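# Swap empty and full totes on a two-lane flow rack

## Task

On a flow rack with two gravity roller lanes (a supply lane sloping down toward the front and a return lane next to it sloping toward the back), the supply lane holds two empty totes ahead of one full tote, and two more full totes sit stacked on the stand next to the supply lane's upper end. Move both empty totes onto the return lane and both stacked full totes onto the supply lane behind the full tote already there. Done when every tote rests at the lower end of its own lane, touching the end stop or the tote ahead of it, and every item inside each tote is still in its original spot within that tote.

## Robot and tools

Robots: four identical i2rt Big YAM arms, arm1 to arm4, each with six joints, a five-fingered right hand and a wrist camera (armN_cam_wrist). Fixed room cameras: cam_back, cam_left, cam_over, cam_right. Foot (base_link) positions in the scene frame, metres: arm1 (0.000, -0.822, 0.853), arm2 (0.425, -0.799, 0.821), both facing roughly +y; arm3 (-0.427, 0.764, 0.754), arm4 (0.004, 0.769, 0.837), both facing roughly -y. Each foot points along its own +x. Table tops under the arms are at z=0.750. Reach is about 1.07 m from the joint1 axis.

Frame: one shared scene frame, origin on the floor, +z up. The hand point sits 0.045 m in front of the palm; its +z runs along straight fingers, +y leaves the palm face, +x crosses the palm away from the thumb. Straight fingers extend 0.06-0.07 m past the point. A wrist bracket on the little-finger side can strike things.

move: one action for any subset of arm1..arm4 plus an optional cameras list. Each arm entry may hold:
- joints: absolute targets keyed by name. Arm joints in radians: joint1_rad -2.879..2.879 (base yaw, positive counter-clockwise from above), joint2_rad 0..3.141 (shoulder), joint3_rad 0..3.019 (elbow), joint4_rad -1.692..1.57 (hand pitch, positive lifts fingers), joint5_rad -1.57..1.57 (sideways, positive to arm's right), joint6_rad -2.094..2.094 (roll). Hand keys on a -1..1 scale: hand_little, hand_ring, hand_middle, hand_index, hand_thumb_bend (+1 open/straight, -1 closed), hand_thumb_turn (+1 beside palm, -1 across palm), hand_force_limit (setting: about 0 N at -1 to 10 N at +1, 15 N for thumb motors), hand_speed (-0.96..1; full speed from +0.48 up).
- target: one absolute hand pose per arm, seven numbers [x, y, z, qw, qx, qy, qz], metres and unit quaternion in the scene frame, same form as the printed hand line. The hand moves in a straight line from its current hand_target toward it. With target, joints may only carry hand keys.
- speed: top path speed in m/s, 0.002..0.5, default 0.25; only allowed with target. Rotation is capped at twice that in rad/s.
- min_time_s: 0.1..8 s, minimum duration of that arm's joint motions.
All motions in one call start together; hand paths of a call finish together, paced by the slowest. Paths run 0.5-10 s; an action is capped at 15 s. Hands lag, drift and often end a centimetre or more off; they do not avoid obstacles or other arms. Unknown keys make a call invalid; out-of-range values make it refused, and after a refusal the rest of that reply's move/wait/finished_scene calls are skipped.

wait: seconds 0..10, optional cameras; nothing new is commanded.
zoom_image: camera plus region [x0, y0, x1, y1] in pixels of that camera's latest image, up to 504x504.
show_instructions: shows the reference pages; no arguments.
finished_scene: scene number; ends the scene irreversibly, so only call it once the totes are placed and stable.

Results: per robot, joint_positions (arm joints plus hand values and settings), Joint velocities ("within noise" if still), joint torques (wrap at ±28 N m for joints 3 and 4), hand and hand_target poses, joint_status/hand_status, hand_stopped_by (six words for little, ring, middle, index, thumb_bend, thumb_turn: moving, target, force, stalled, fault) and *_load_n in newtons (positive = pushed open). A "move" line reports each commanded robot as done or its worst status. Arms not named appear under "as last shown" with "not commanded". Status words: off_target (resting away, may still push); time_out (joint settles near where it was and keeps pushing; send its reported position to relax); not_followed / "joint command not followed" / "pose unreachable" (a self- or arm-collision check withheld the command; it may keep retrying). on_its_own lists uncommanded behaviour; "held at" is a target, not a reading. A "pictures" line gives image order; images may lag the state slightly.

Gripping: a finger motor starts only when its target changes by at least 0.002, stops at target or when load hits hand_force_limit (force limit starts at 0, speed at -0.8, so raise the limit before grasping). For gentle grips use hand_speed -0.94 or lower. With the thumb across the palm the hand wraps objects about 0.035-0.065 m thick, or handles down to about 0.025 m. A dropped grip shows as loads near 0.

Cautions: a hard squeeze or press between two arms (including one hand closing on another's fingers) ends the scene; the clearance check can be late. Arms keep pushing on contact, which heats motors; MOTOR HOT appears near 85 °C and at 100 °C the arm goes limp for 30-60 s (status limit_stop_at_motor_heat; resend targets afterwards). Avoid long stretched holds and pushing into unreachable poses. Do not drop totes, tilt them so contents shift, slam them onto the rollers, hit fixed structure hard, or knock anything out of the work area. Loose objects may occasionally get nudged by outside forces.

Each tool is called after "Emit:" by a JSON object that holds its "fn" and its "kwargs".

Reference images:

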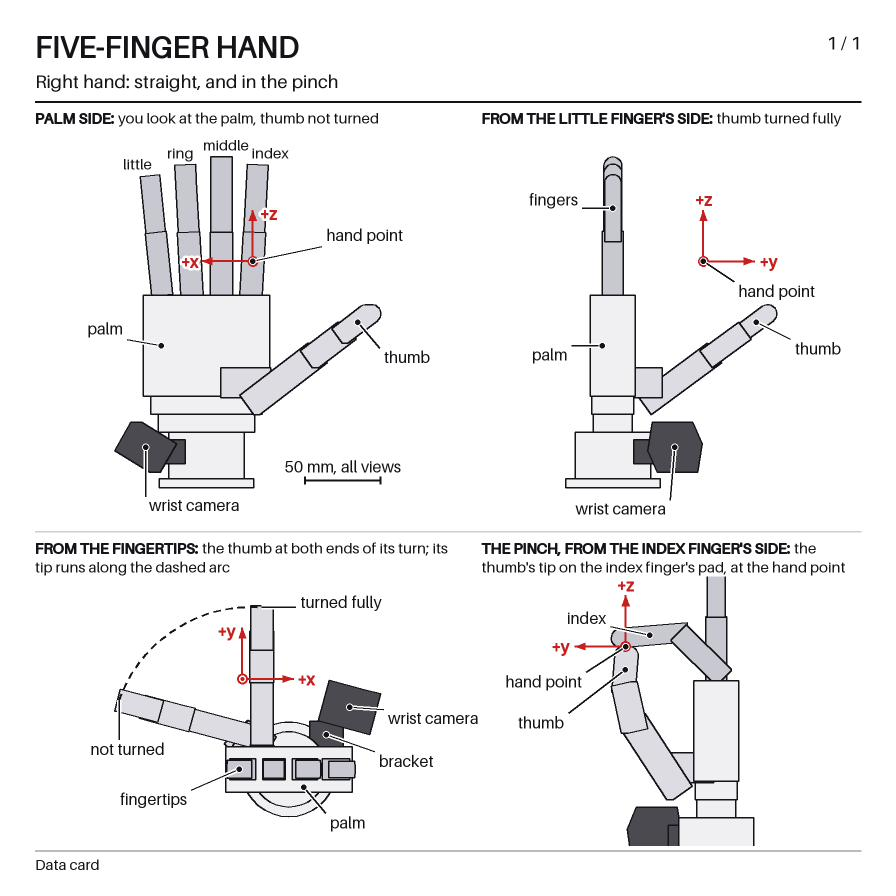

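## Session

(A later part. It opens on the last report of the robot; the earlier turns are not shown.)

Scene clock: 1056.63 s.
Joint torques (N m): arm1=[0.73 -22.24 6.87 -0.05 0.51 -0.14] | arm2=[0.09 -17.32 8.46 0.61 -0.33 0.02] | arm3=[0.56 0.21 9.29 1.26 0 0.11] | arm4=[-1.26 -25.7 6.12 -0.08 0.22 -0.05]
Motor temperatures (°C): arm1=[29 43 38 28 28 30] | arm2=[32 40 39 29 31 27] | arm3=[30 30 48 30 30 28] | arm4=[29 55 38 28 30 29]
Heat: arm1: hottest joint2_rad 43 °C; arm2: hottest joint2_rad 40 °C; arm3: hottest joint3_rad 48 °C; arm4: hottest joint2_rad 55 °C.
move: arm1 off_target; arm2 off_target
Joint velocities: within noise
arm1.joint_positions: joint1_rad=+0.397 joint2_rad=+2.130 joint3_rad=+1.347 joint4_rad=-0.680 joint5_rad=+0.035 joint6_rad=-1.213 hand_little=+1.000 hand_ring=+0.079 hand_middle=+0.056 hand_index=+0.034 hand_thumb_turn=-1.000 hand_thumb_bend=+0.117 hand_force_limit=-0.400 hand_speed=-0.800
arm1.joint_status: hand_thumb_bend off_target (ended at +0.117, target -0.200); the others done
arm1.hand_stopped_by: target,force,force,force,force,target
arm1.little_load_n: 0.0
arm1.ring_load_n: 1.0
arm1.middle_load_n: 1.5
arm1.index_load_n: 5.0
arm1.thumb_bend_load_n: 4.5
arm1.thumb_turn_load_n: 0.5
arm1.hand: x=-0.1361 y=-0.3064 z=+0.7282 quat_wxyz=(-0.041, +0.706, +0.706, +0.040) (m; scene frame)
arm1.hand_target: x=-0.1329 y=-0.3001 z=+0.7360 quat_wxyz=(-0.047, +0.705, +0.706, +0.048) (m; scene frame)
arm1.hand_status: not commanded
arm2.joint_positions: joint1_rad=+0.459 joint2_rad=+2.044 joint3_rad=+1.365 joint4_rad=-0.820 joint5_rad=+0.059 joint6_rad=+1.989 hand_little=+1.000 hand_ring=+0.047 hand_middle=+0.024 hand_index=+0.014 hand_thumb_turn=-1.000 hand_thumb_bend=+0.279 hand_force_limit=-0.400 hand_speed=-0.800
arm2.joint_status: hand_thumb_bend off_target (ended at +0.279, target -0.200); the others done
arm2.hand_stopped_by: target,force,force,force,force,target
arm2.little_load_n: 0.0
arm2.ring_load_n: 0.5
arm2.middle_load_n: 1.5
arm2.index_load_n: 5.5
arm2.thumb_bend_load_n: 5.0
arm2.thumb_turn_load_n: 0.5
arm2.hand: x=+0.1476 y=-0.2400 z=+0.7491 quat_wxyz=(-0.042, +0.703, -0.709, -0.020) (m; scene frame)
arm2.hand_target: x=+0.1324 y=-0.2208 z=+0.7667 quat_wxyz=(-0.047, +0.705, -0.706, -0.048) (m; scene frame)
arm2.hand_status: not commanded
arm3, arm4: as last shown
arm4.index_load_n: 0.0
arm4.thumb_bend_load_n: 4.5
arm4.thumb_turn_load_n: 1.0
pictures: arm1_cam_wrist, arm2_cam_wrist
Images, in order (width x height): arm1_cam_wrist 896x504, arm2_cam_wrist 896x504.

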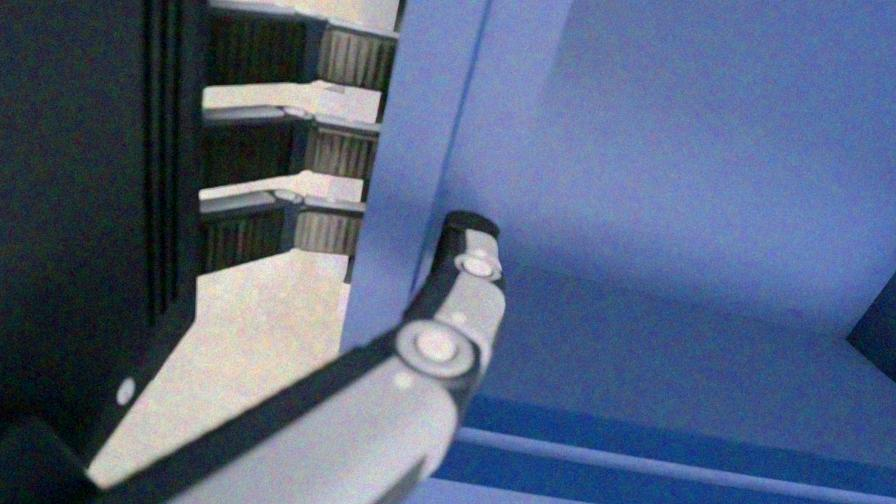

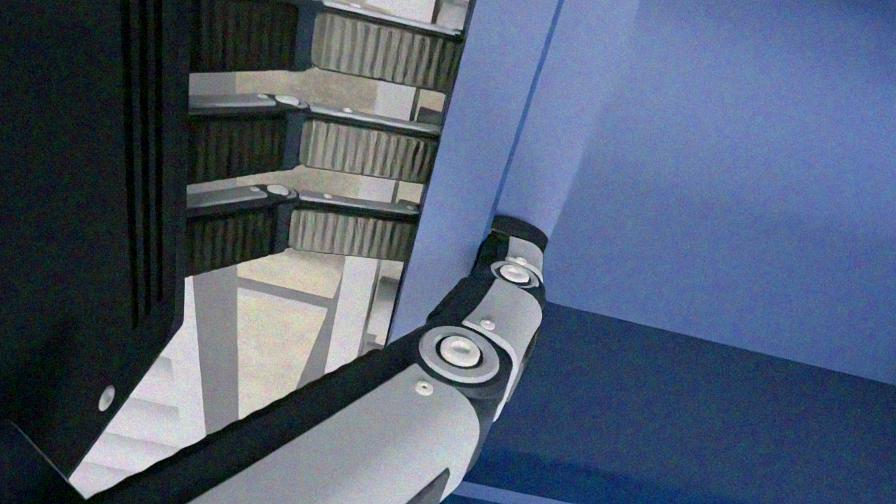

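Emit:
{"fn": "move", "kwargs": {"arm1": {"target": [-0.133, -0.326, 0.917, -0.0475, 0.7055, 0.7055, 0.0475], "speed": 0.12}, "arm2": {"target": [0.136, -0.247, 0.950, -0.0475, 0.7055, -0.7055, -0.0475], "speed": 0.12}, "cameras": ["arm1_cam_wrist", "arm2_cam_wrist", "cam_left"]}}

Emit:
{"fn": "move", "kwargs": {"arm1": {"target": [0.300, -0.225, 0.918, 0.01, 0.7071, 0.7071, -0.01], "speed": 0.12}, "arm2": {"target": [0.573, -0.155, 0.948, 0, 0.7071, -0.7071, 0], "speed": 0.12}, "cameras": ["arm1_cam_wrist", "arm2_cam_wrist", "cam_over", "cam_right", "cam_left"]}}

Scene clock: 1077.23 s.
Joint torques (N m): arm1=[1.38 -20.6 12.41 -0.66 0.53 0] | arm2=[0.91 -17.9 11.45 -0.24 -0.14 0.13] | arm3=[0.09 1.67 9.11 1.13 0.01 0.2] | arm4=[-1.32 -25.17 6.05 -0.13 0.26 -0.07]
Motor temperatures (°C): arm1=[29 43 37 28 28 30] | arm2=[32 39 40 29 31 27] | arm3=[30 30 48 30 30 28] | arm4=[29 55 38 28 30 29]
Heat: arm1: hottest joint2_rad 43 °C; arm2: hottest joint3_rad 40 °C; arm3: hottest joint3_rad 48 °C; arm4: hottest joint2_rad 55 °C.
move: arm1 off_target; arm2 off_target
Joint velocities: within noise
arm1.joint_positions: joint1_rad=+0.403 joint2_rad=+1.824 joint3_rad=+1.354 joint4_rad=-1.034 joint5_rad=+0.036 joint6_rad=-1.213 hand_little=+1.000 hand_ring=+0.079 hand_middle=+0.056 hand_index=+0.034 hand_thumb_turn=-1.000 hand_thumb_bend=+0.116 hand_force_limit=-0.400 hand_speed=-0.800
arm1.joint_status: not commanded
arm1.hand_stopped_by: target,force,force,force,force,target
arm1.little_load_n: 0.0
arm1.ring_load_n: 2.0
arm1.middle_load_n: 1.0
arm1.index_load_n: 1.5
arm1.thumb_bend_load_n: 1.0
arm1.thumb_turn_load_n: -0.5
arm1.hand: x=-0.1257 y=-0.3441 z=+0.8903 quat_wxyz=(-0.022, +0.704, +0.709, +0.032) (m; scene frame)
arm1.hand_target: x=-0.1327 y=-0.3271 z=+0.9171 quat_wxyz=(-0.048, +0.705, +0.706, +0.047) (m; scene frame)
arm1.hand_status: off_target (0.033 m and 3.5 deg from the pose sent, 0.190 m and 1.1 deg at the start)
arm2.joint_positions: joint1_rad=+0.461 joint2_rad=+1.794 joint3_rad=+1.448 joint4_rad=-1.187 joint5_rad=+0.055 joint6_rad=+1.991 hand_little=+1.000 hand_ring=+0.047 hand_middle=+0.024 hand_index=+0.014 hand_thumb_turn=-1.000 hand_thumb_bend=+0.278 hand_force_limit=-0.400 hand_speed=-0.800
arm2.joint_status: not commanded
arm2.hand_stopped_by: target,force,force,force,force,target
arm2.little_load_n: 0.0
arm2.ring_load_n: 0.5
arm2.middle_load_n: 0.5
arm2.index_load_n: 3.5
arm2.thumb_bend_load_n: 0.0
arm2.thumb_turn_load_n: 0.0
arm2.hand: x=+0.1571 y=-0.2675 z=+0.9058 quat_wxyz=(-0.034, +0.704, -0.709, -0.006) (m; scene frame)
arm2.hand_target: x=+0.1372 y=-0.2497 z=+0.9506 quat_wxyz=(-0.047, +0.706, -0.705, -0.048) (m; scene frame)
arm2.hand_status: off_target (0.053 m and 5.1 deg from the pose sent, 0.201 m and 3.2 deg at the start)
arm3, arm4: as last shown
arm4.index_load_n: 0.5
pictures: arm1_cam_wrist, arm2_cam_wrist, cam_left
Images, in order (width x height): arm1_cam_wrist 896x504, arm2_cam_wrist 896x504, cam_left 896x504.

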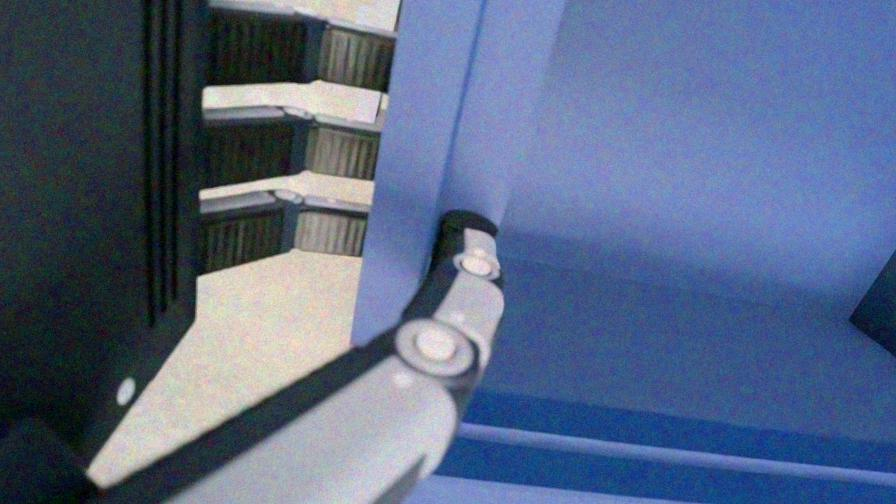

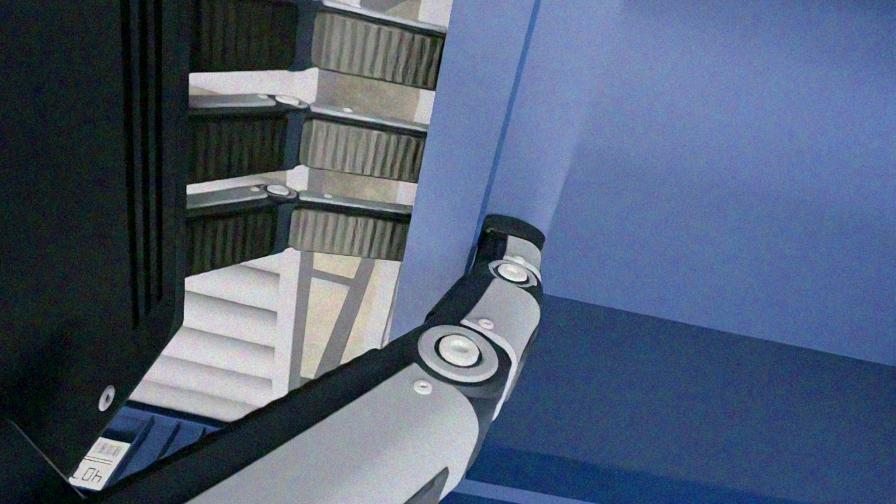

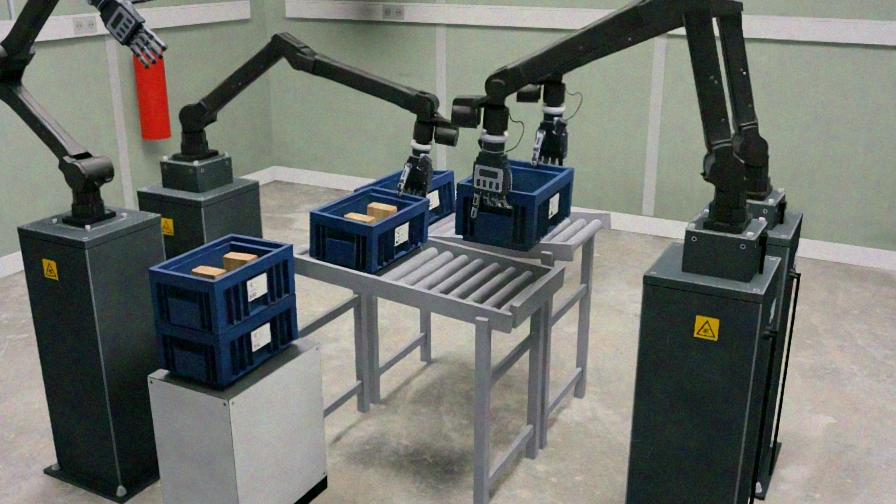

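Scene clock: 1081.90 s.
Joint torques (N m): arm1=[0.73 -23.82 13.56 -0.8 0.33 -0.23] | arm2=[0.15 -20.07 11.69 -1.02 -0.48 -0.16] | arm3=[0.03 1.08 9.4 1.11 -0.03 0.2] | arm4=[-1.38 -26.11 5.93 -0.09 0.24 -0.06]
Motor temperatures (°C): arm1=[29 42 38 28 28 30] | arm2=[32 39 40 29 31 27] | arm3=[30 30 48 30 30 28] | arm4=[29 55 38 28 30 29]
Heat: arm1: hottest joint2_rad 42 °C; arm2: hottest joint3_rad 40 °C; arm3: hottest joint3_rad 48 °C; arm4: hottest joint2_rad 55 °C.
move: arm1 off_target; arm2 off_target
Joint velocities: within noise
arm1.joint_positions: joint1_rad=-0.317 joint2_rad=+2.199 joint3_rad=+1.990 joint4_rad=-1.425 joint5_rad=+0.003 joint6_rad=-1.915 hand_little=+1.000 hand_ring=+0.079 hand_middle=+0.056 hand_index=+0.034 hand_thumb_turn=-1.000 hand_thumb_bend=+0.116 hand_force_limit=-0.400 hand_speed=-0.800
arm1.joint_status: not commanded
arm1.hand_stopped_by: target,force,force,force,force,target
arm1.little_load_n: -0.5
arm1.ring_load_n: 1.0
arm1.middle_load_n: 2.0
arm1.index_load_n: 5.5
arm1.thumb_bend_load_n: 0.0
arm1.thumb_turn_load_n: 3.5
arm1.hand: x=+0.2888 y=-0.2382 z=+0.9052 quat_wxyz=(+0.016, +0.711, +0.703, -0.026) (m; scene frame)
arm1.hand_target: x=+0.2997 y=-0.2258 z=+0.9182 quat_wxyz=(+0.010, +0.707, +0.707, -0.009) (m; scene frame)
arm1.hand_status: off_target (0.022 m and 2.0 deg from the pose sent, 0.443 m and 6.1 deg at the start)
arm2.joint_positions: joint1_rad=-0.288 joint2_rad=+2.085 joint3_rad=+1.924 joint4_rad=-1.463 joint5_rad=+0.005 joint6_rad=+1.262 hand_little=+1.000 hand_ring=+0.047 hand_middle=+0.024 hand_index=+0.014 hand_thumb_turn=-1.000 hand_thumb_bend=+0.278 hand_force_limit=-0.400 hand_speed=-0.800
arm2.joint_status: not commanded
arm2.hand_stopped_by: target,force,force,force,force,target
arm2.little_load_n: 0.0
arm2.ring_load_n: 0.0
arm2.middle_load_n: 0.5
arm2.index_load_n: 4.5
arm2.thumb_bend_load_n: 2.5
arm2.thumb_turn_load_n: 1.0
arm2.hand: x=+0.5737 y=-0.1723 z=+0.9177 quat_wxyz=(+0.021, +0.698, -0.716, +0.017) (m; scene frame)
arm2.hand_target: x=+0.5725 y=-0.1566 z=+0.9481 quat_wxyz=(-0.001, +0.707, -0.707, +0.000) (m; scene frame)
arm2.hand_status: off_target (0.035 m and 3.4 deg from the pose sent, 0.433 m and 4.0 deg at the start)
arm3.joint_positions: joint1_rad=-0.026 joint2_rad=+0.630 joint3_rad=+1.389 joint4_rad=-1.541 joint5_rad=-0.157 joint6_rad=+1.490 hand_little=+1.000 hand_ring=+1.000 hand_middle=+1.000 hand_index=+1.000 hand_thumb_turn=+1.000 hand_thumb_bend=+1.000 hand_force_limit=+0.000 hand_speed=-0.800
arm3.joint_status: not commanded
arm3.hand_stopped_by: target,target,target,target,target,target
arm3.little_load_n: 0.0
arm3.ring_load_n: 0.0
arm3.middle_load_n: 0.0
arm3.index_load_n: -0.5
arm3.thumb_bend_load_n: -0.5
arm3.thumb_turn_load_n: 0.0
arm3.hand: x=-0.3341 y=+0.5300 z=+1.2622 quat_wxyz=(-0.309, -0.605, -0.695, +0.236) (m; scene frame)
arm3.hand_target: x=-0.3343 y=+0.5332 z=+1.2697 quat_wxyz=(-0.313, -0.607, -0.691, +0.238) (m; scene frame)
arm3.hand_status: not commanded
arm4: as last shown
pictures: arm1_cam_wrist, arm2_cam_wrist, cam_left, cam_over, cam_right
Images, in order (width x height): arm1_cam_wrist 896x504, arm2_cam_wrist 896x504, cam_left 896x504, cam_over 896x504, cam_right 896x504.

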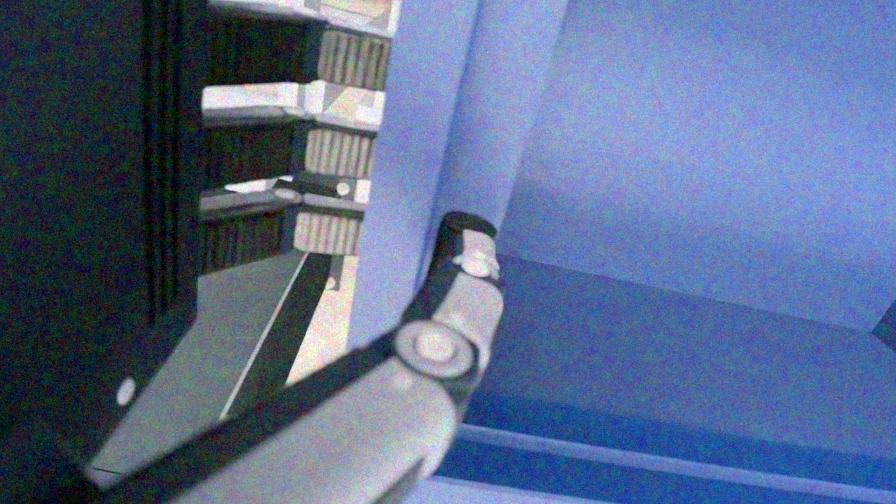

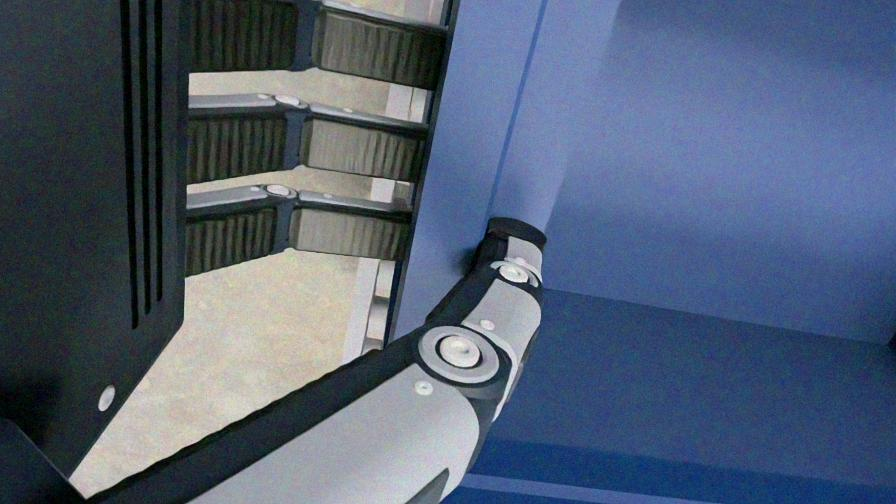

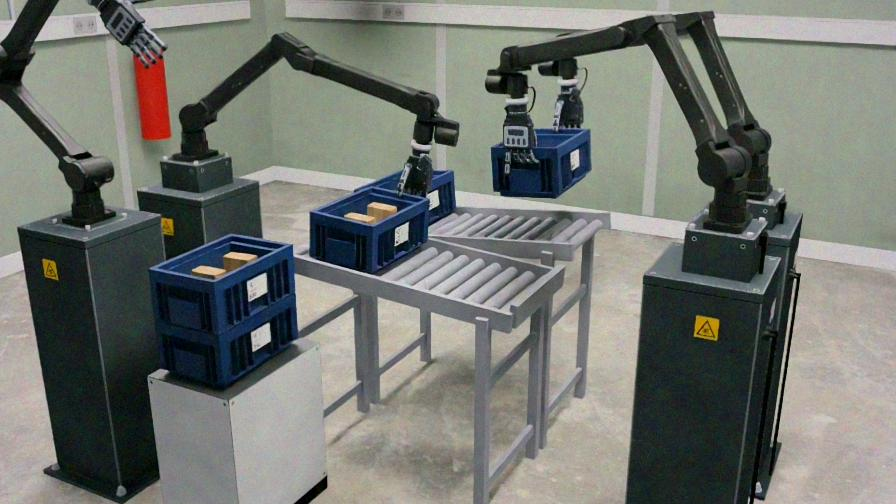

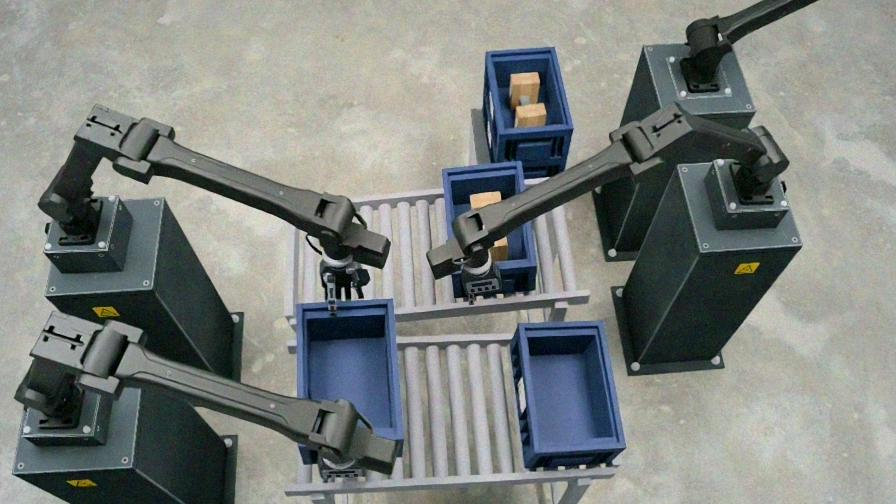

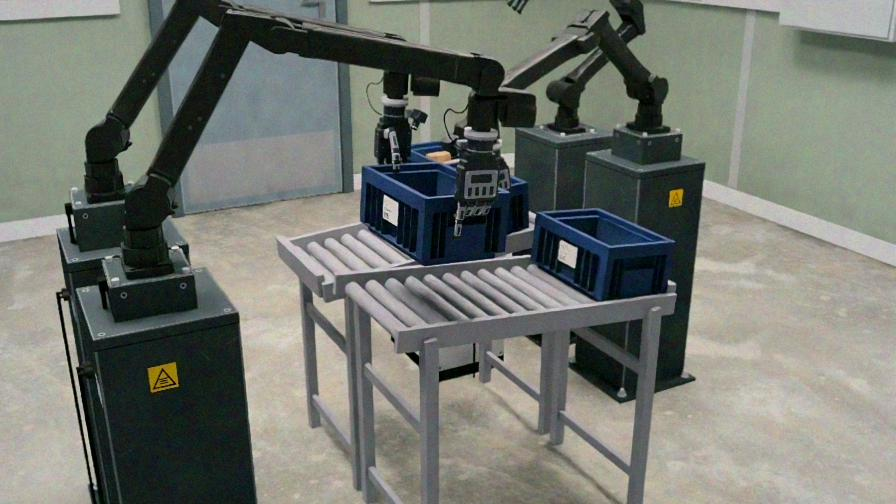

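Emit:
{"fn": "move", "kwargs": {"arm1": {"target": [0.301, -0.225, 0.792, 0.015, 0.7069, 0.7069, -0.015], "speed": 0.1}, "arm2": {"target": [0.570, -0.160, 0.806, 0, 0.7071, -0.7071, 0], "speed": 0.1}, "cameras": ["arm1_cam_wrist", "arm2_cam_wrist", "cam_over", "cam_right"]}}

Emit:
{"fn": "zoom_image", "kwargs": {"camera": "arm2_cam_wrist", "region": [300, 180, 440, 380]}}

Emit:
{"fn": "zoom_image", "kwargs": {"camera": "arm1_cam_wrist", "region": [280, 180, 440, 380]}}

Scene clock: 1096.87 s.
Joint torques (N m): arm1=[0.5 -25.7 9.52 0.03 0.53 -0.22] | arm2=[0.32 -21.01 6.84 0.05 -0.48 -0.1] | arm3=[-0.21 0.97 8.94 1.1 -0.04 0.18] | arm4=[-1.32 -25.64 6 -0.08 0.23 -0.07]
Motor temperatures (°C): arm1=[29 42 40 28 28 30] | arm2=[32 40 41 29 31 27] | arm3=[30 30 48 30 30 28] | arm4=[29 55 38 28 30 29]
Heat: arm1: hottest joint2_rad 42 °C; arm2: hottest joint3_rad 41 °C; arm3: hottest joint3_rad 48 °C; arm4: hottest joint2_rad 55 °C.
move: arm1 off_target; arm2 off_target
Joint velocities: within noise
arm1.joint_positions: joint1_rad=-0.317 joint2_rad=+2.337 joint3_rad=+1.910 joint4_rad=-1.216 joint5_rad=+0.003 joint6_rad=-1.916 hand_little=+1.000 hand_ring=+0.079 hand_middle=+0.056 hand_index=+0.034 hand_thumb_turn=-1.000 hand_thumb_bend=+0.116 hand_force_limit=-0.400 hand_speed=-0.800
arm1.joint_status: not commanded
arm1.hand_stopped_by: target,force,force,force,force,target
arm1.little_load_n: 0.0
arm1.ring_load_n: 1.0
arm1.middle_load_n: 2.0
arm1.index_load_n: 6.0
arm1.thumb_bend_load_n: -0.5
arm1.thumb_turn_load_n: 3.5
arm1.hand: x=+0.2913 y=-0.2326 z=+0.7859 quat_wxyz=(+0.018, +0.710, +0.703, -0.030) (m; scene frame)
arm1.hand_target: x=+0.3010 y=-0.2251 z=+0.7923 quat_wxyz=(+0.015, +0.707, +0.707, -0.015) (m; scene frame)
arm1.hand_status: off_target (0.014 m and 1.8 deg from the pose sent, 0.115 m and 1.4 deg at the start)
arm2.joint_positions: joint1_rad=-0.288 joint2_rad=+2.181 joint3_rad=+1.757 joint4_rad=-1.168 joint5_rad=+0.005 joint6_rad=+1.262 hand_little=+1.000 hand_ring=+0.047 hand_middle=+0.024 hand_index=+0.014 hand_thumb_turn=-1.000 hand_thumb_bend=+0.278 hand_force_limit=-0.400 hand_speed=-0.800
arm2.joint_status: not commanded
arm2.hand_stopped_by: target,force,force,force,force,target
arm2.little_load_n: 0.0
arm2.ring_load_n: 0.0
arm2.middle_load_n: 0.0
arm2.index_load_n: 5.5
arm2.thumb_bend_load_n: 1.5
arm2.thumb_turn_load_n: 0.5
arm2.hand: x=+0.5766 y=-0.1661 z=+0.7964 quat_wxyz=(+0.007, +0.698, -0.716, +0.010) (m; scene frame)
arm2.hand_target: x=+0.5699 y=-0.1601 z=+0.8059 quat_wxyz=(+0.000, +0.707, -0.707, +0.000) (m; scene frame)
arm2.hand_status: off_target (0.013 m and 2.0 deg from the pose sent, 0.112 m and 3.4 deg at the start)
arm3, arm4: as last shown
arm3.index_load_n: 0.0
arm3.thumb_bend_load_n: 0.0
arm4.ring_load_n: 4.5
arm4.index_load_n: 0.0
arm4.thumb_bend_load_n: 5.0
pictures: arm1_cam_wrist, arm2_cam_wrist, cam_over, cam_right
Images, in order (width x height): arm1_cam_wrist 896x504, arm2_cam_wrist 896x504, cam_over 896x504, cam_right 896x504.

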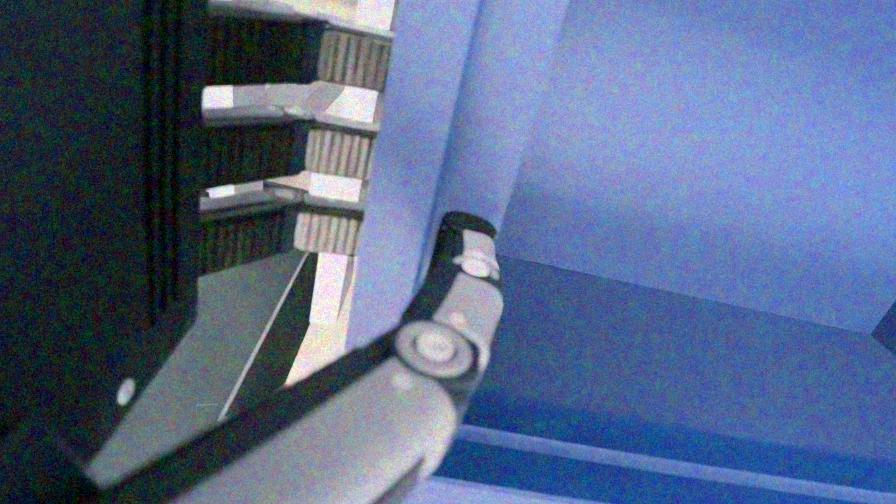

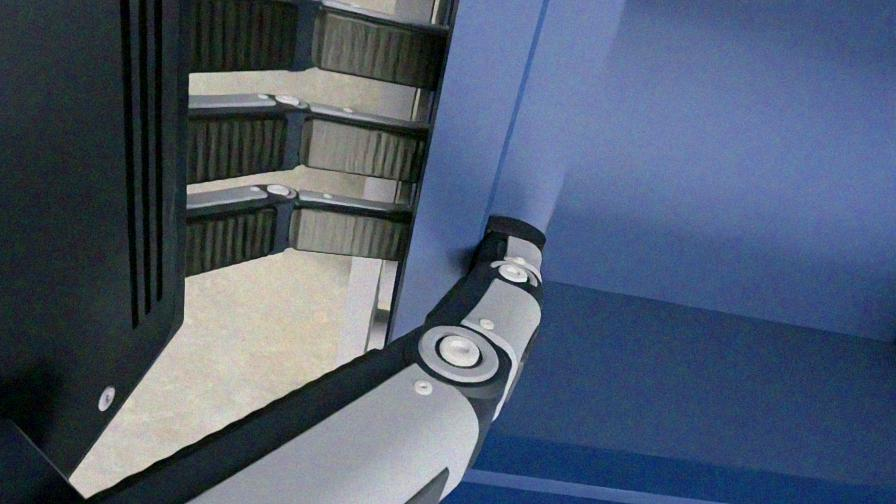

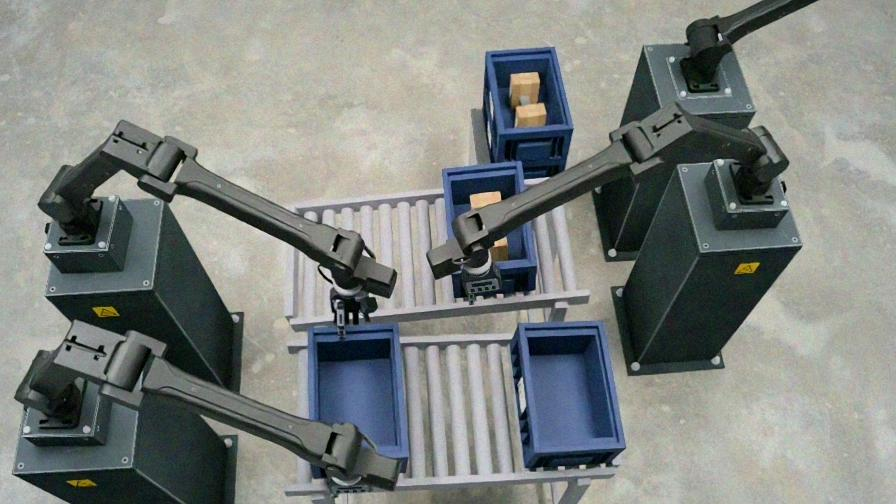

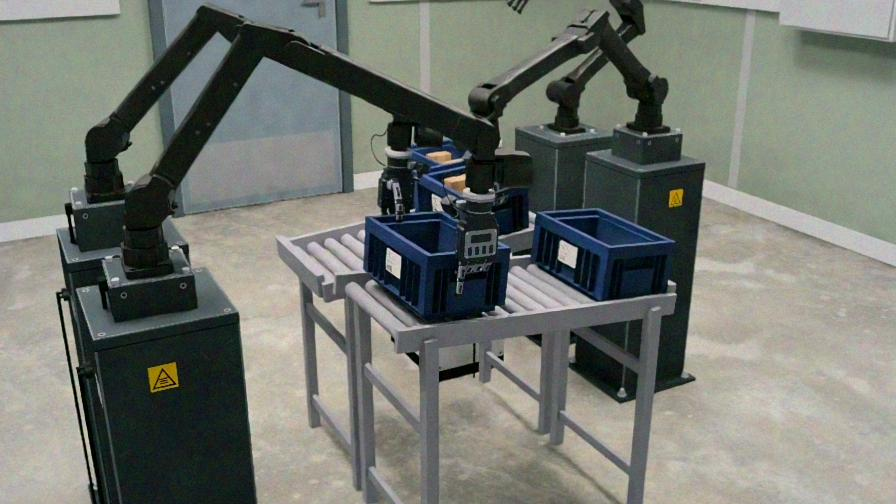

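Scaled by 2.520.

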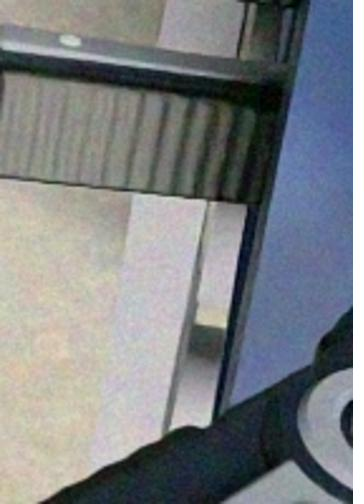

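Scaled by 2.520.

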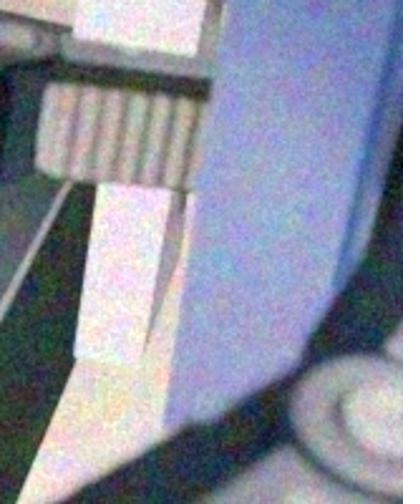

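Emit:
{"fn": "move", "kwargs": {"arm1": {"target": [0.305, -0.225, 0.757, 0.015, 0.7069, 0.7069, -0.015], "speed": 0.05}, "arm2": {"target": [0.575, -0.160, 0.777, 0, 0.7071, -0.7071, 0], "speed": 0.05}, "cameras": ["arm1_cam_wrist", "arm2_cam_wrist", "cam_right"]}}

Emit:
{"fn": "zoom_image", "kwargs": {"camera": "cam_right", "region": [320, 180, 560, 360]}}

Scene clock: 1106.00 s.
Joint torques (N m): arm1=[0.26 -23.94 9.01 0.32 0.43 -0.26] | arm2=[-0.38 -20.42 6.41 0.17 -0.48 -0.13] | arm3=[0.44 1.61 8.94 1.05 -0.04 0.12] | arm4=[-1.55 -25.88 6 -0.28 0.23 -0.03]
Motor temperatures (°C): arm1=[29 42 40 28 28 30] | arm2=[32 39 40 29 31 27] | arm3=[30 30 48 30 30 28] | arm4=[29 56 38 28 30 29]
Heat: arm1: hottest joint2_rad 42 °C; arm2: hottest joint3_rad 40 °C; arm3: hottest joint3_rad 48 °C; arm4: hottest joint2_rad 56 °C.
move: arm1 off_target; arm2 done
Joint velocities: within noise
arm1.joint_positions: joint1_rad=-0.317 joint2_rad=+2.364 joint3_rad=+1.905 joint4_rad=-1.165 joint5_rad=+0.006 joint6_rad=-1.916 hand_little=+1.000 hand_ring=+0.079 hand_middle=+0.056 hand_index=+0.034 hand_thumb_turn=-1.000 hand_thumb_bend=+0.117 hand_force_limit=-0.400 hand_speed=-0.800
arm1.joint_status: not commanded
arm1.hand_stopped_by: target,force,force,force,force,target
arm1.little_load_n: 0.0
arm1.ring_load_n: 2.0
arm1.middle_load_n: 2.0
arm1.index_load_n: 2.0
arm1.thumb_bend_load_n: 1.0
arm1.thumb_turn_load_n: 1.5
arm1.hand: x=+0.2938 y=-0.2274 z=+0.7658 quat_wxyz=(+0.015, +0.710, +0.704, -0.021) (m; scene frame)
arm1.hand_target: x=+0.3049 y=-0.2254 z=+0.7572 quat_wxyz=(+0.015, +0.707, +0.707, -0.015) (m; scene frame)
arm1.hand_status: off_target (0.014 m and 0.9 deg from the pose sent, 0.033 m and 1.8 deg at the start)
arm2.joint_positions: joint1_rad=-0.290 joint2_rad=+2.210 joint3_rad=+1.746 joint4_rad=-1.116 joint5_rad=+0.005 joint6_rad=+1.256 hand_little=+1.000 hand_ring=+0.047 hand_middle=+0.024 hand_index=+0.014 hand_thumb_turn=-1.000 hand_thumb_bend=+0.278 hand_force_limit=-0.400 hand_speed=-0.800
arm2.joint_status: not commanded
arm2.hand_stopped_by: target,force,force,force,force,target
arm2.little_load_n: 0.0
arm2.ring_load_n: 0.0
arm2.middle_load_n: 0.0
arm2.index_load_n: 3.5
arm2.thumb_bend_load_n: 0.0
arm2.thumb_turn_load_n: 0.0
arm2.hand: x=+0.5797 y=-0.1624 z=+0.7750 quat_wxyz=(+0.001, +0.699, -0.715, +0.007) (m; scene frame)
arm2.hand_target: x=+0.5751 y=-0.1600 z=+0.7770 quat_wxyz=(+0.000, +0.707, -0.707, +0.000) (m; scene frame)
arm2.hand_status: done (0.006 m and 1.5 deg from the pose sent, 0.021 m and 2.0 deg at the start)
arm3, arm4: as last shown
arm3.thumb_bend_load_n: -0.5
arm4.ring_load_n: 4.0
arm4.index_load_n: 0.5
pictures: arm1_cam_wrist, arm2_cam_wrist, cam_right
Images, in order (width x height): arm1_cam_wrist 896x504, arm2_cam_wrist 896x504, cam_right 896x504.

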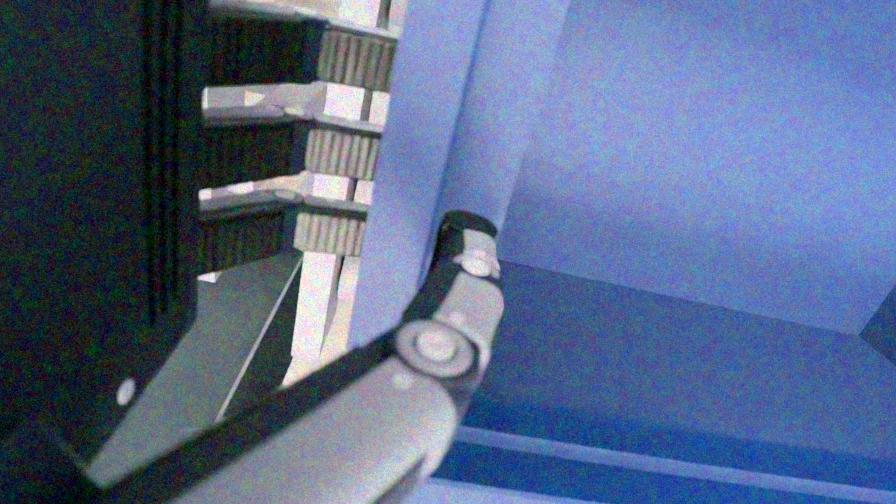

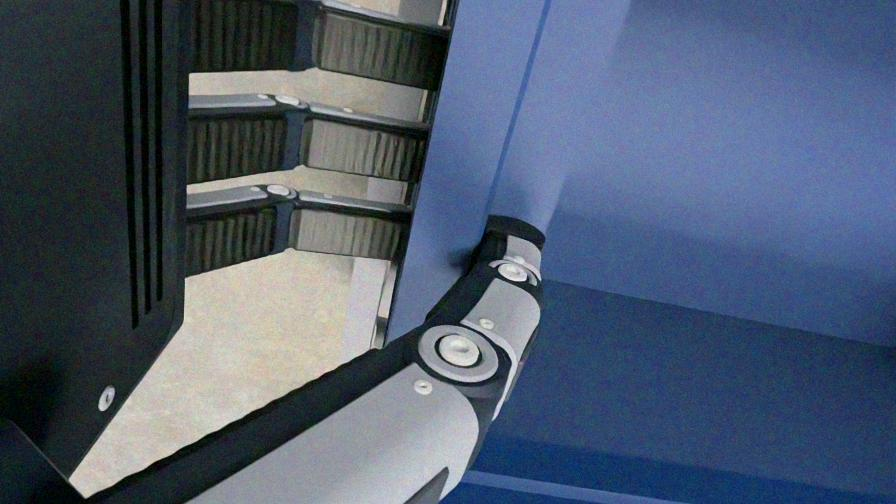

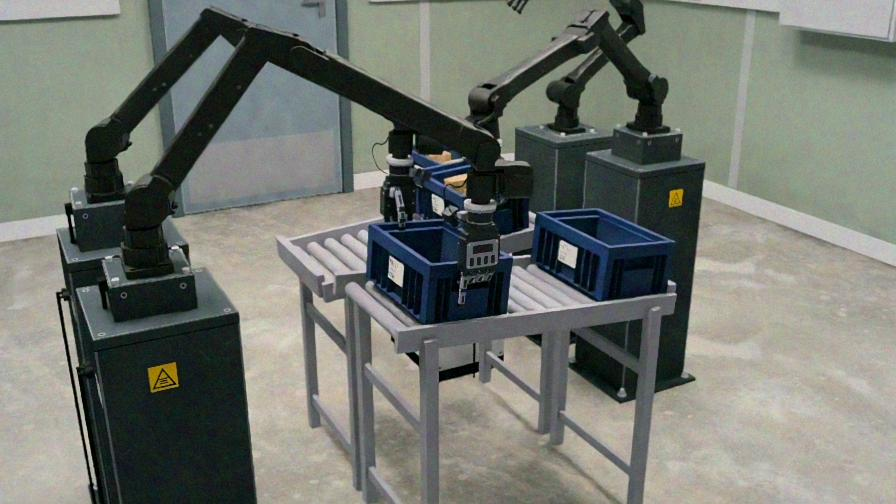

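Scaled by 2.100.

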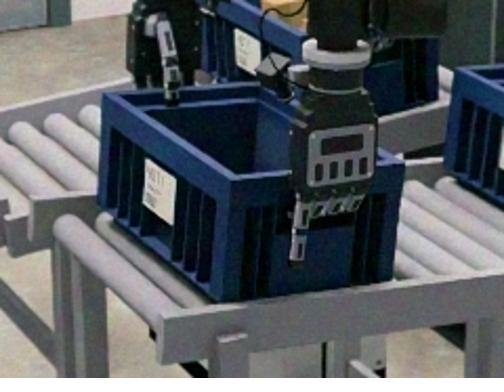

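Emit:
{"fn": "move", "kwargs": {"arm1": {"joints": {"hand_speed": -0.4, "hand_thumb_bend": 1.0, "hand_index": 0.25, "hand_middle": 0.25, "hand_ring": 0.25}}, "arm2": {"joints": {"hand_speed": -0.4, "hand_thumb_bend": 1.0, "hand_index": 0.18, "hand_middle": 0.18, "hand_ring": 0.18}}, "cameras": ["arm1_cam_wrist", "arm2_cam_wrist"]}}

Emit:
{"fn": "move", "kwargs": {"arm1": {"target": [0.240, -0.230, 0.764, 0.01, 0.7071, 0.7071, -0.01], "speed": 0.1}, "arm2": {"target": [0.640, -0.160, 0.777, 0, 0.7071, -0.7071, 0], "speed": 0.1}, "cameras": ["arm1_cam_wrist", "arm2_cam_wrist", "cam_over", "cam_right"]}}

Scene clock: 1118.40 s.
Joint torques (N m): arm1=[0.67 -24.12 8.99 -0.16 0.36 -0.15] | arm2=[-0.15 -20.25 6.38 0.13 -0.13 -0.04] | arm3=[0.38 1.9 9.26 1.02 -0.05 0.13] | arm4=[-1.2 -25.11 6.08 -0.12 0.28 -0.05]
Motor temperatures (°C): arm1=[29 43 39 28 28 30] | arm2=[32 39 39 29 31 27] | arm3=[30 30 48 30 30 28] | arm4=[29 56 38 28 30 29]
Heat: arm1: hottest joint2_rad 43 °C; arm2: hottest joint2_rad 39 °C; arm3: hottest joint3_rad 48 °C; arm4: hottest joint2_rad 56 °C.
move: arm1 done; arm2 done
Joint velocities: within noise
arm1.joint_positions: joint1_rad=-0.321 joint2_rad=+2.364 joint3_rad=+1.905 joint4_rad=-1.151 joint5_rad=+0.008 joint6_rad=-1.928 hand_little=+1.000 hand_ring=+0.250 hand_middle=+0.250 hand_index=+0.250 hand_thumb_turn=-1.000 hand_thumb_bend=+1.000 hand_force_limit=-0.400 hand_speed=-0.400
arm1.joint_status: all done
arm1.hand_stopped_by: target,target,target,target,target,target
arm1.little_load_n: 0.0
arm1.ring_load_n: 0.0
arm1.middle_load_n: 0.0
arm1.index_load_n: 0.0
arm1.thumb_bend_load_n: -0.5
arm1.thumb_turn_load_n: 0.0
arm1.hand: x=+0.2983 y=-0.2247 z=+0.7657 quat_wxyz=(+0.013, +0.707, +0.707, -0.014) (m; scene frame)
arm1.hand_target: x=+0.3048 y=-0.2253 z=+0.7572 quat_wxyz=(+0.015, +0.707, +0.707, -0.015) (m; scene frame)
arm1.hand_status: not commanded
arm2.joint_positions: joint1_rad=-0.290 joint2_rad=+2.210 joint3_rad=+1.746 joint4_rad=-1.116 joint5_rad=-0.002 joint6_rad=+1.246 hand_little=+1.000 hand_ring=+0.180 hand_middle=+0.180 hand_index=+0.180 hand_thumb_turn=-1.000 hand_thumb_bend=+1.000 hand_force_limit=-0.400 hand_speed=-0.400
arm2.joint_status: all done
arm2.hand_stopped_by: target,target,target,target,target,target
arm2.little_load_n: 0.0
arm2.ring_load_n: 0.0
arm2.middle_load_n: 0.0
arm2.index_load_n: 0.0
arm2.thumb_bend_load_n: 0.0
arm2.thumb_turn_load_n: 0.0
arm2.hand: x=+0.5781 y=-0.1624 z=+0.7757 quat_wxyz=(+0.003, +0.703, -0.712, +0.003) (m; scene frame)
arm2.hand_target: x=+0.5751 y=-0.1599 z=+0.7771 quat_wxyz=(+0.000, +0.707, -0.707, +0.000) (m; scene frame)
arm2.hand_status: not commanded
arm3, arm4: as last shown
arm3.thumb_bend_load_n: 0.0
arm4.thumb_turn_load_n: 0.5
pictures: arm1_cam_wrist, arm2_cam_wrist
Images, in order (width x height): arm1_cam_wrist 896x504, arm2_cam_wrist 896x504.

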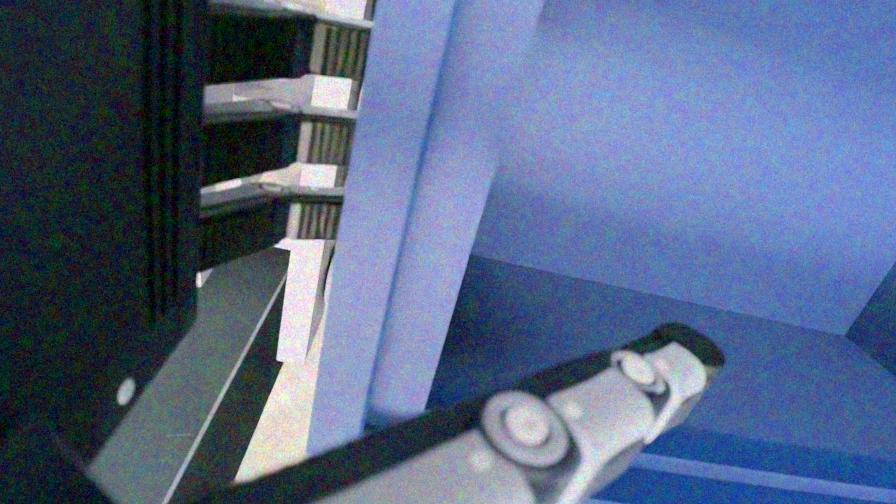

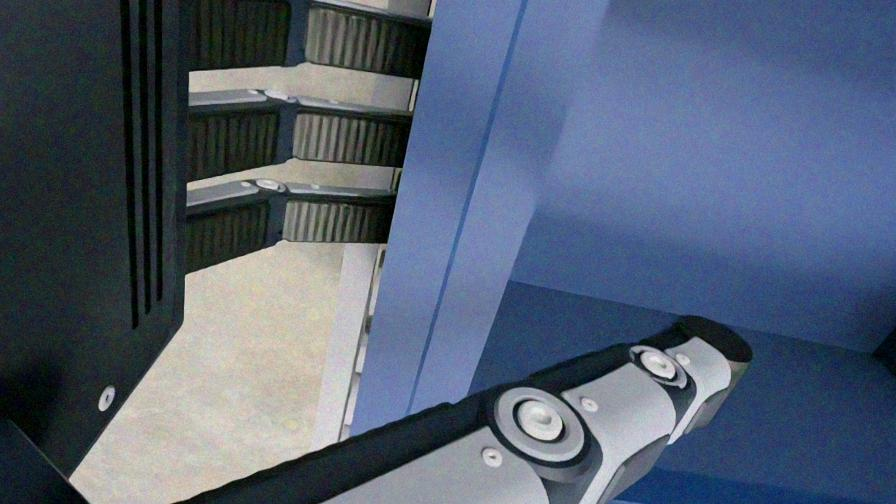

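Scene clock: 1119.80 s.
Joint torques (N m): arm1=[0.67 -25.82 7.68 -0.1 0.17 0.03] | arm2=[-0.44 -18.9 9.52 -0.62 -0.12 -0.04] | arm3=[0.56 1.32 9.11 0.96 -0.11 0.14] | arm4=[-1.55 -25.47 6.09 -0.1 0.24 -0.06]
Motor temperatures (°C): arm1=[29 43 39 28 28 30] | arm2=[32 39 39 29 31 27] | arm3=[30 30 48 30 30 28] | arm4=[29 56 38 28 30 29]
Heat: arm1: hottest joint2_rad 43 °C; arm2: hottest joint2_rad 39 °C; arm3: hottest joint3_rad 48 °C; arm4: hottest joint2_rad 56 °C.
move: arm1 done; arm2 off_target
Joint velocities: within noise
arm1.joint_positions: joint1_rad=-0.238 joint2_rad=+2.313 joint3_rad=+1.778 joint4_rad=-1.086 joint5_rad=+0.005 joint6_rad=-1.860 hand_little=+1.000 hand_ring=+0.250 hand_middle=+0.250 hand_index=+0.250 hand_thumb_turn=-1.000 hand_thumb_bend=+1.000 hand_force_limit=-0.400 hand_speed=-0.400
arm1.joint_status: not commanded
arm1.hand_stopped_by: target,target,target,target,target,target
arm1.little_load_n: 0.0
arm1.ring_load_n: 0.5
arm1.middle_load_n: 0.0
arm1.index_load_n: 0.0
arm1.thumb_bend_load_n: 0.0
arm1.thumb_turn_load_n: 0.0
arm1.hand: x=+0.2374 y=-0.2332 z=+0.7561 quat_wxyz=(+0.016, +0.702, +0.712, -0.019) (m; scene frame)
arm1.hand_target: x=+0.2399 y=-0.2301 z=+0.7639 quat_wxyz=(+0.010, +0.707, +0.707, -0.010) (m; scene frame)
arm1.hand_status: done (0.009 m and 1.5 deg from the pose sent, 0.059 m and 0.6 deg at the start)
arm2.joint_positions: joint1_rad=-0.378 joint2_rad=+2.246 joint3_rad=+1.811 joint4_rad=-1.146 joint5_rad=-0.003 joint6_rad=+1.155 hand_little=+1.000 hand_ring=+0.180 hand_middle=+0.180 hand_index=+0.180 hand_thumb_turn=-1.000 hand_thumb_bend=+1.000 hand_force_limit=-0.400 hand_speed=-0.400
arm2.joint_status: not commanded
arm2.hand_stopped_by: target,target,target,target,target,target
arm2.little_load_n: 0.0
arm2.ring_load_n: 0.0
arm2.middle_load_n: 0.0
arm2.index_load_n: 0.0
arm2.thumb_bend_load_n: 0.0
arm2.thumb_turn_load_n: 0.0
arm2.hand: x=+0.6358 y=-0.1710 z=+0.7754 quat_wxyz=(+0.004, +0.704, -0.710, +0.003) (m; scene frame)
arm2.hand_target: x=+0.6398 y=-0.1603 z=+0.7772 quat_wxyz=(-0.001, +0.707, -0.707, +0.000) (m; scene frame)
arm2.hand_status: off_target (0.012 m and 0.8 deg from the pose sent, 0.062 m and 0.9 deg at the start)
arm3: as last shown
arm4.joint_positions: joint1_rad=+0.308 joint2_rad=+2.488 joint3_rad=+2.183 joint4_rad=-1.397 joint5_rad=-0.045 joint6_rad=-1.291 hand_little=+1.000 hand_ring=+0.069 hand_middle=+0.113 hand_index=+0.158 hand_thumb_turn=-1.000 hand_thumb_bend=+0.098 hand_force_limit=-0.400 hand_speed=-0.800
arm4.joint_status: not commanded
arm4.hand_stopped_by: target,force,force,force,force,target
arm4.little_load_n: 0.0
arm4.ring_load_n: 4.0
arm4.middle_load_n: 1.5
arm4.index_load_n: 0.5
arm4.thumb_bend_load_n: 5.0
arm4.thumb_turn_load_n: 1.0
arm4.hand: x=+0.1484 y=+0.1371 z=+0.7702 quat_wxyz=(-0.049, +0.707, -0.704, -0.046) (m; scene frame)
arm4.hand_target: x=+0.1439 y=+0.1380 z=+0.7701 quat_wxyz=(-0.048, +0.705, -0.706, -0.048) (m; scene frame)
arm4.hand_status: not commanded
pictures: arm1_cam_wrist, arm2_cam_wrist, cam_over, cam_right
Images, in order (width x height): arm1_cam_wrist 896x504, arm2_cam_wrist 896x504, cam_over 896x504, cam_right 896x504.

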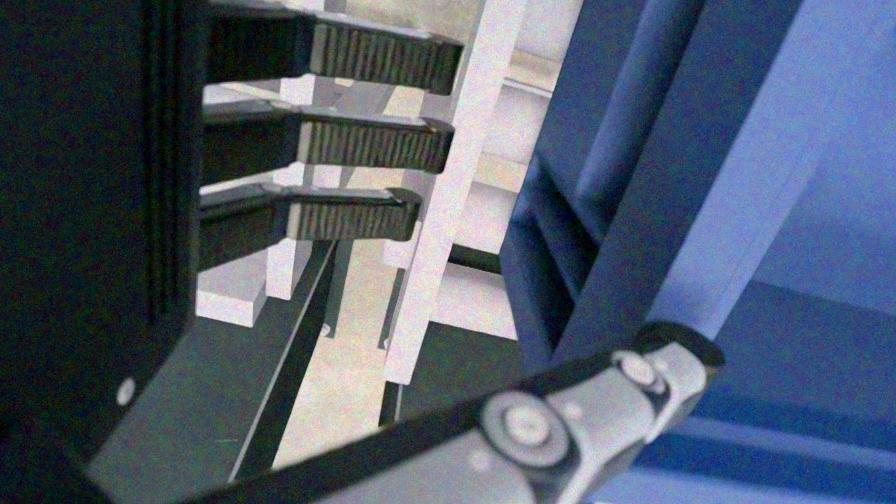

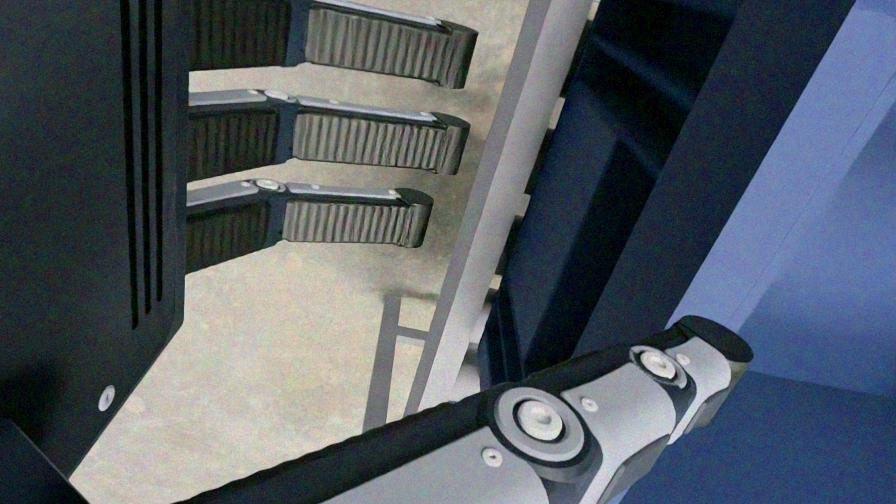

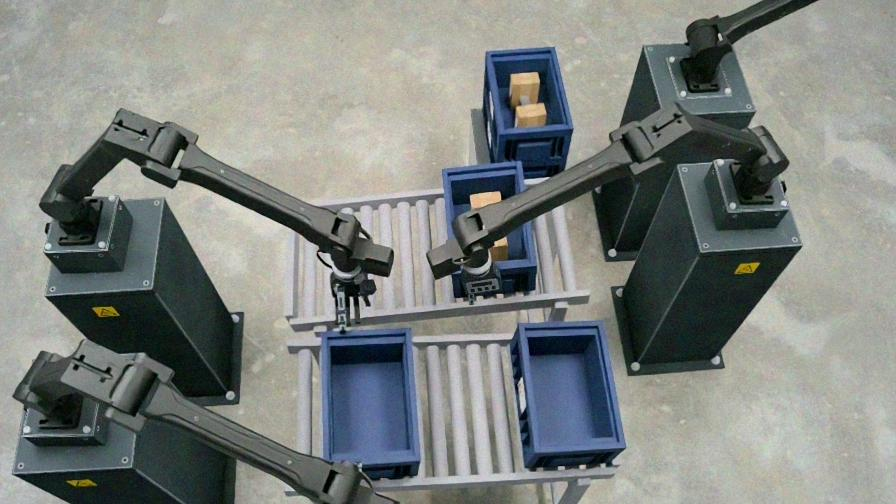

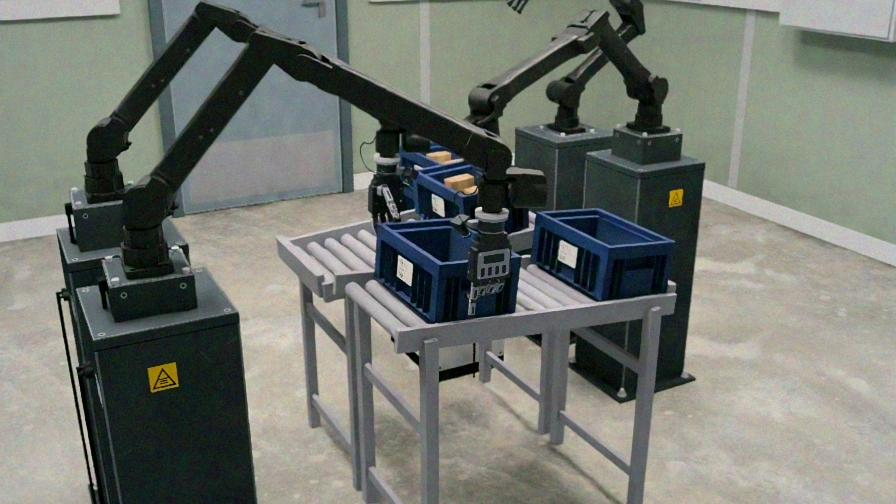

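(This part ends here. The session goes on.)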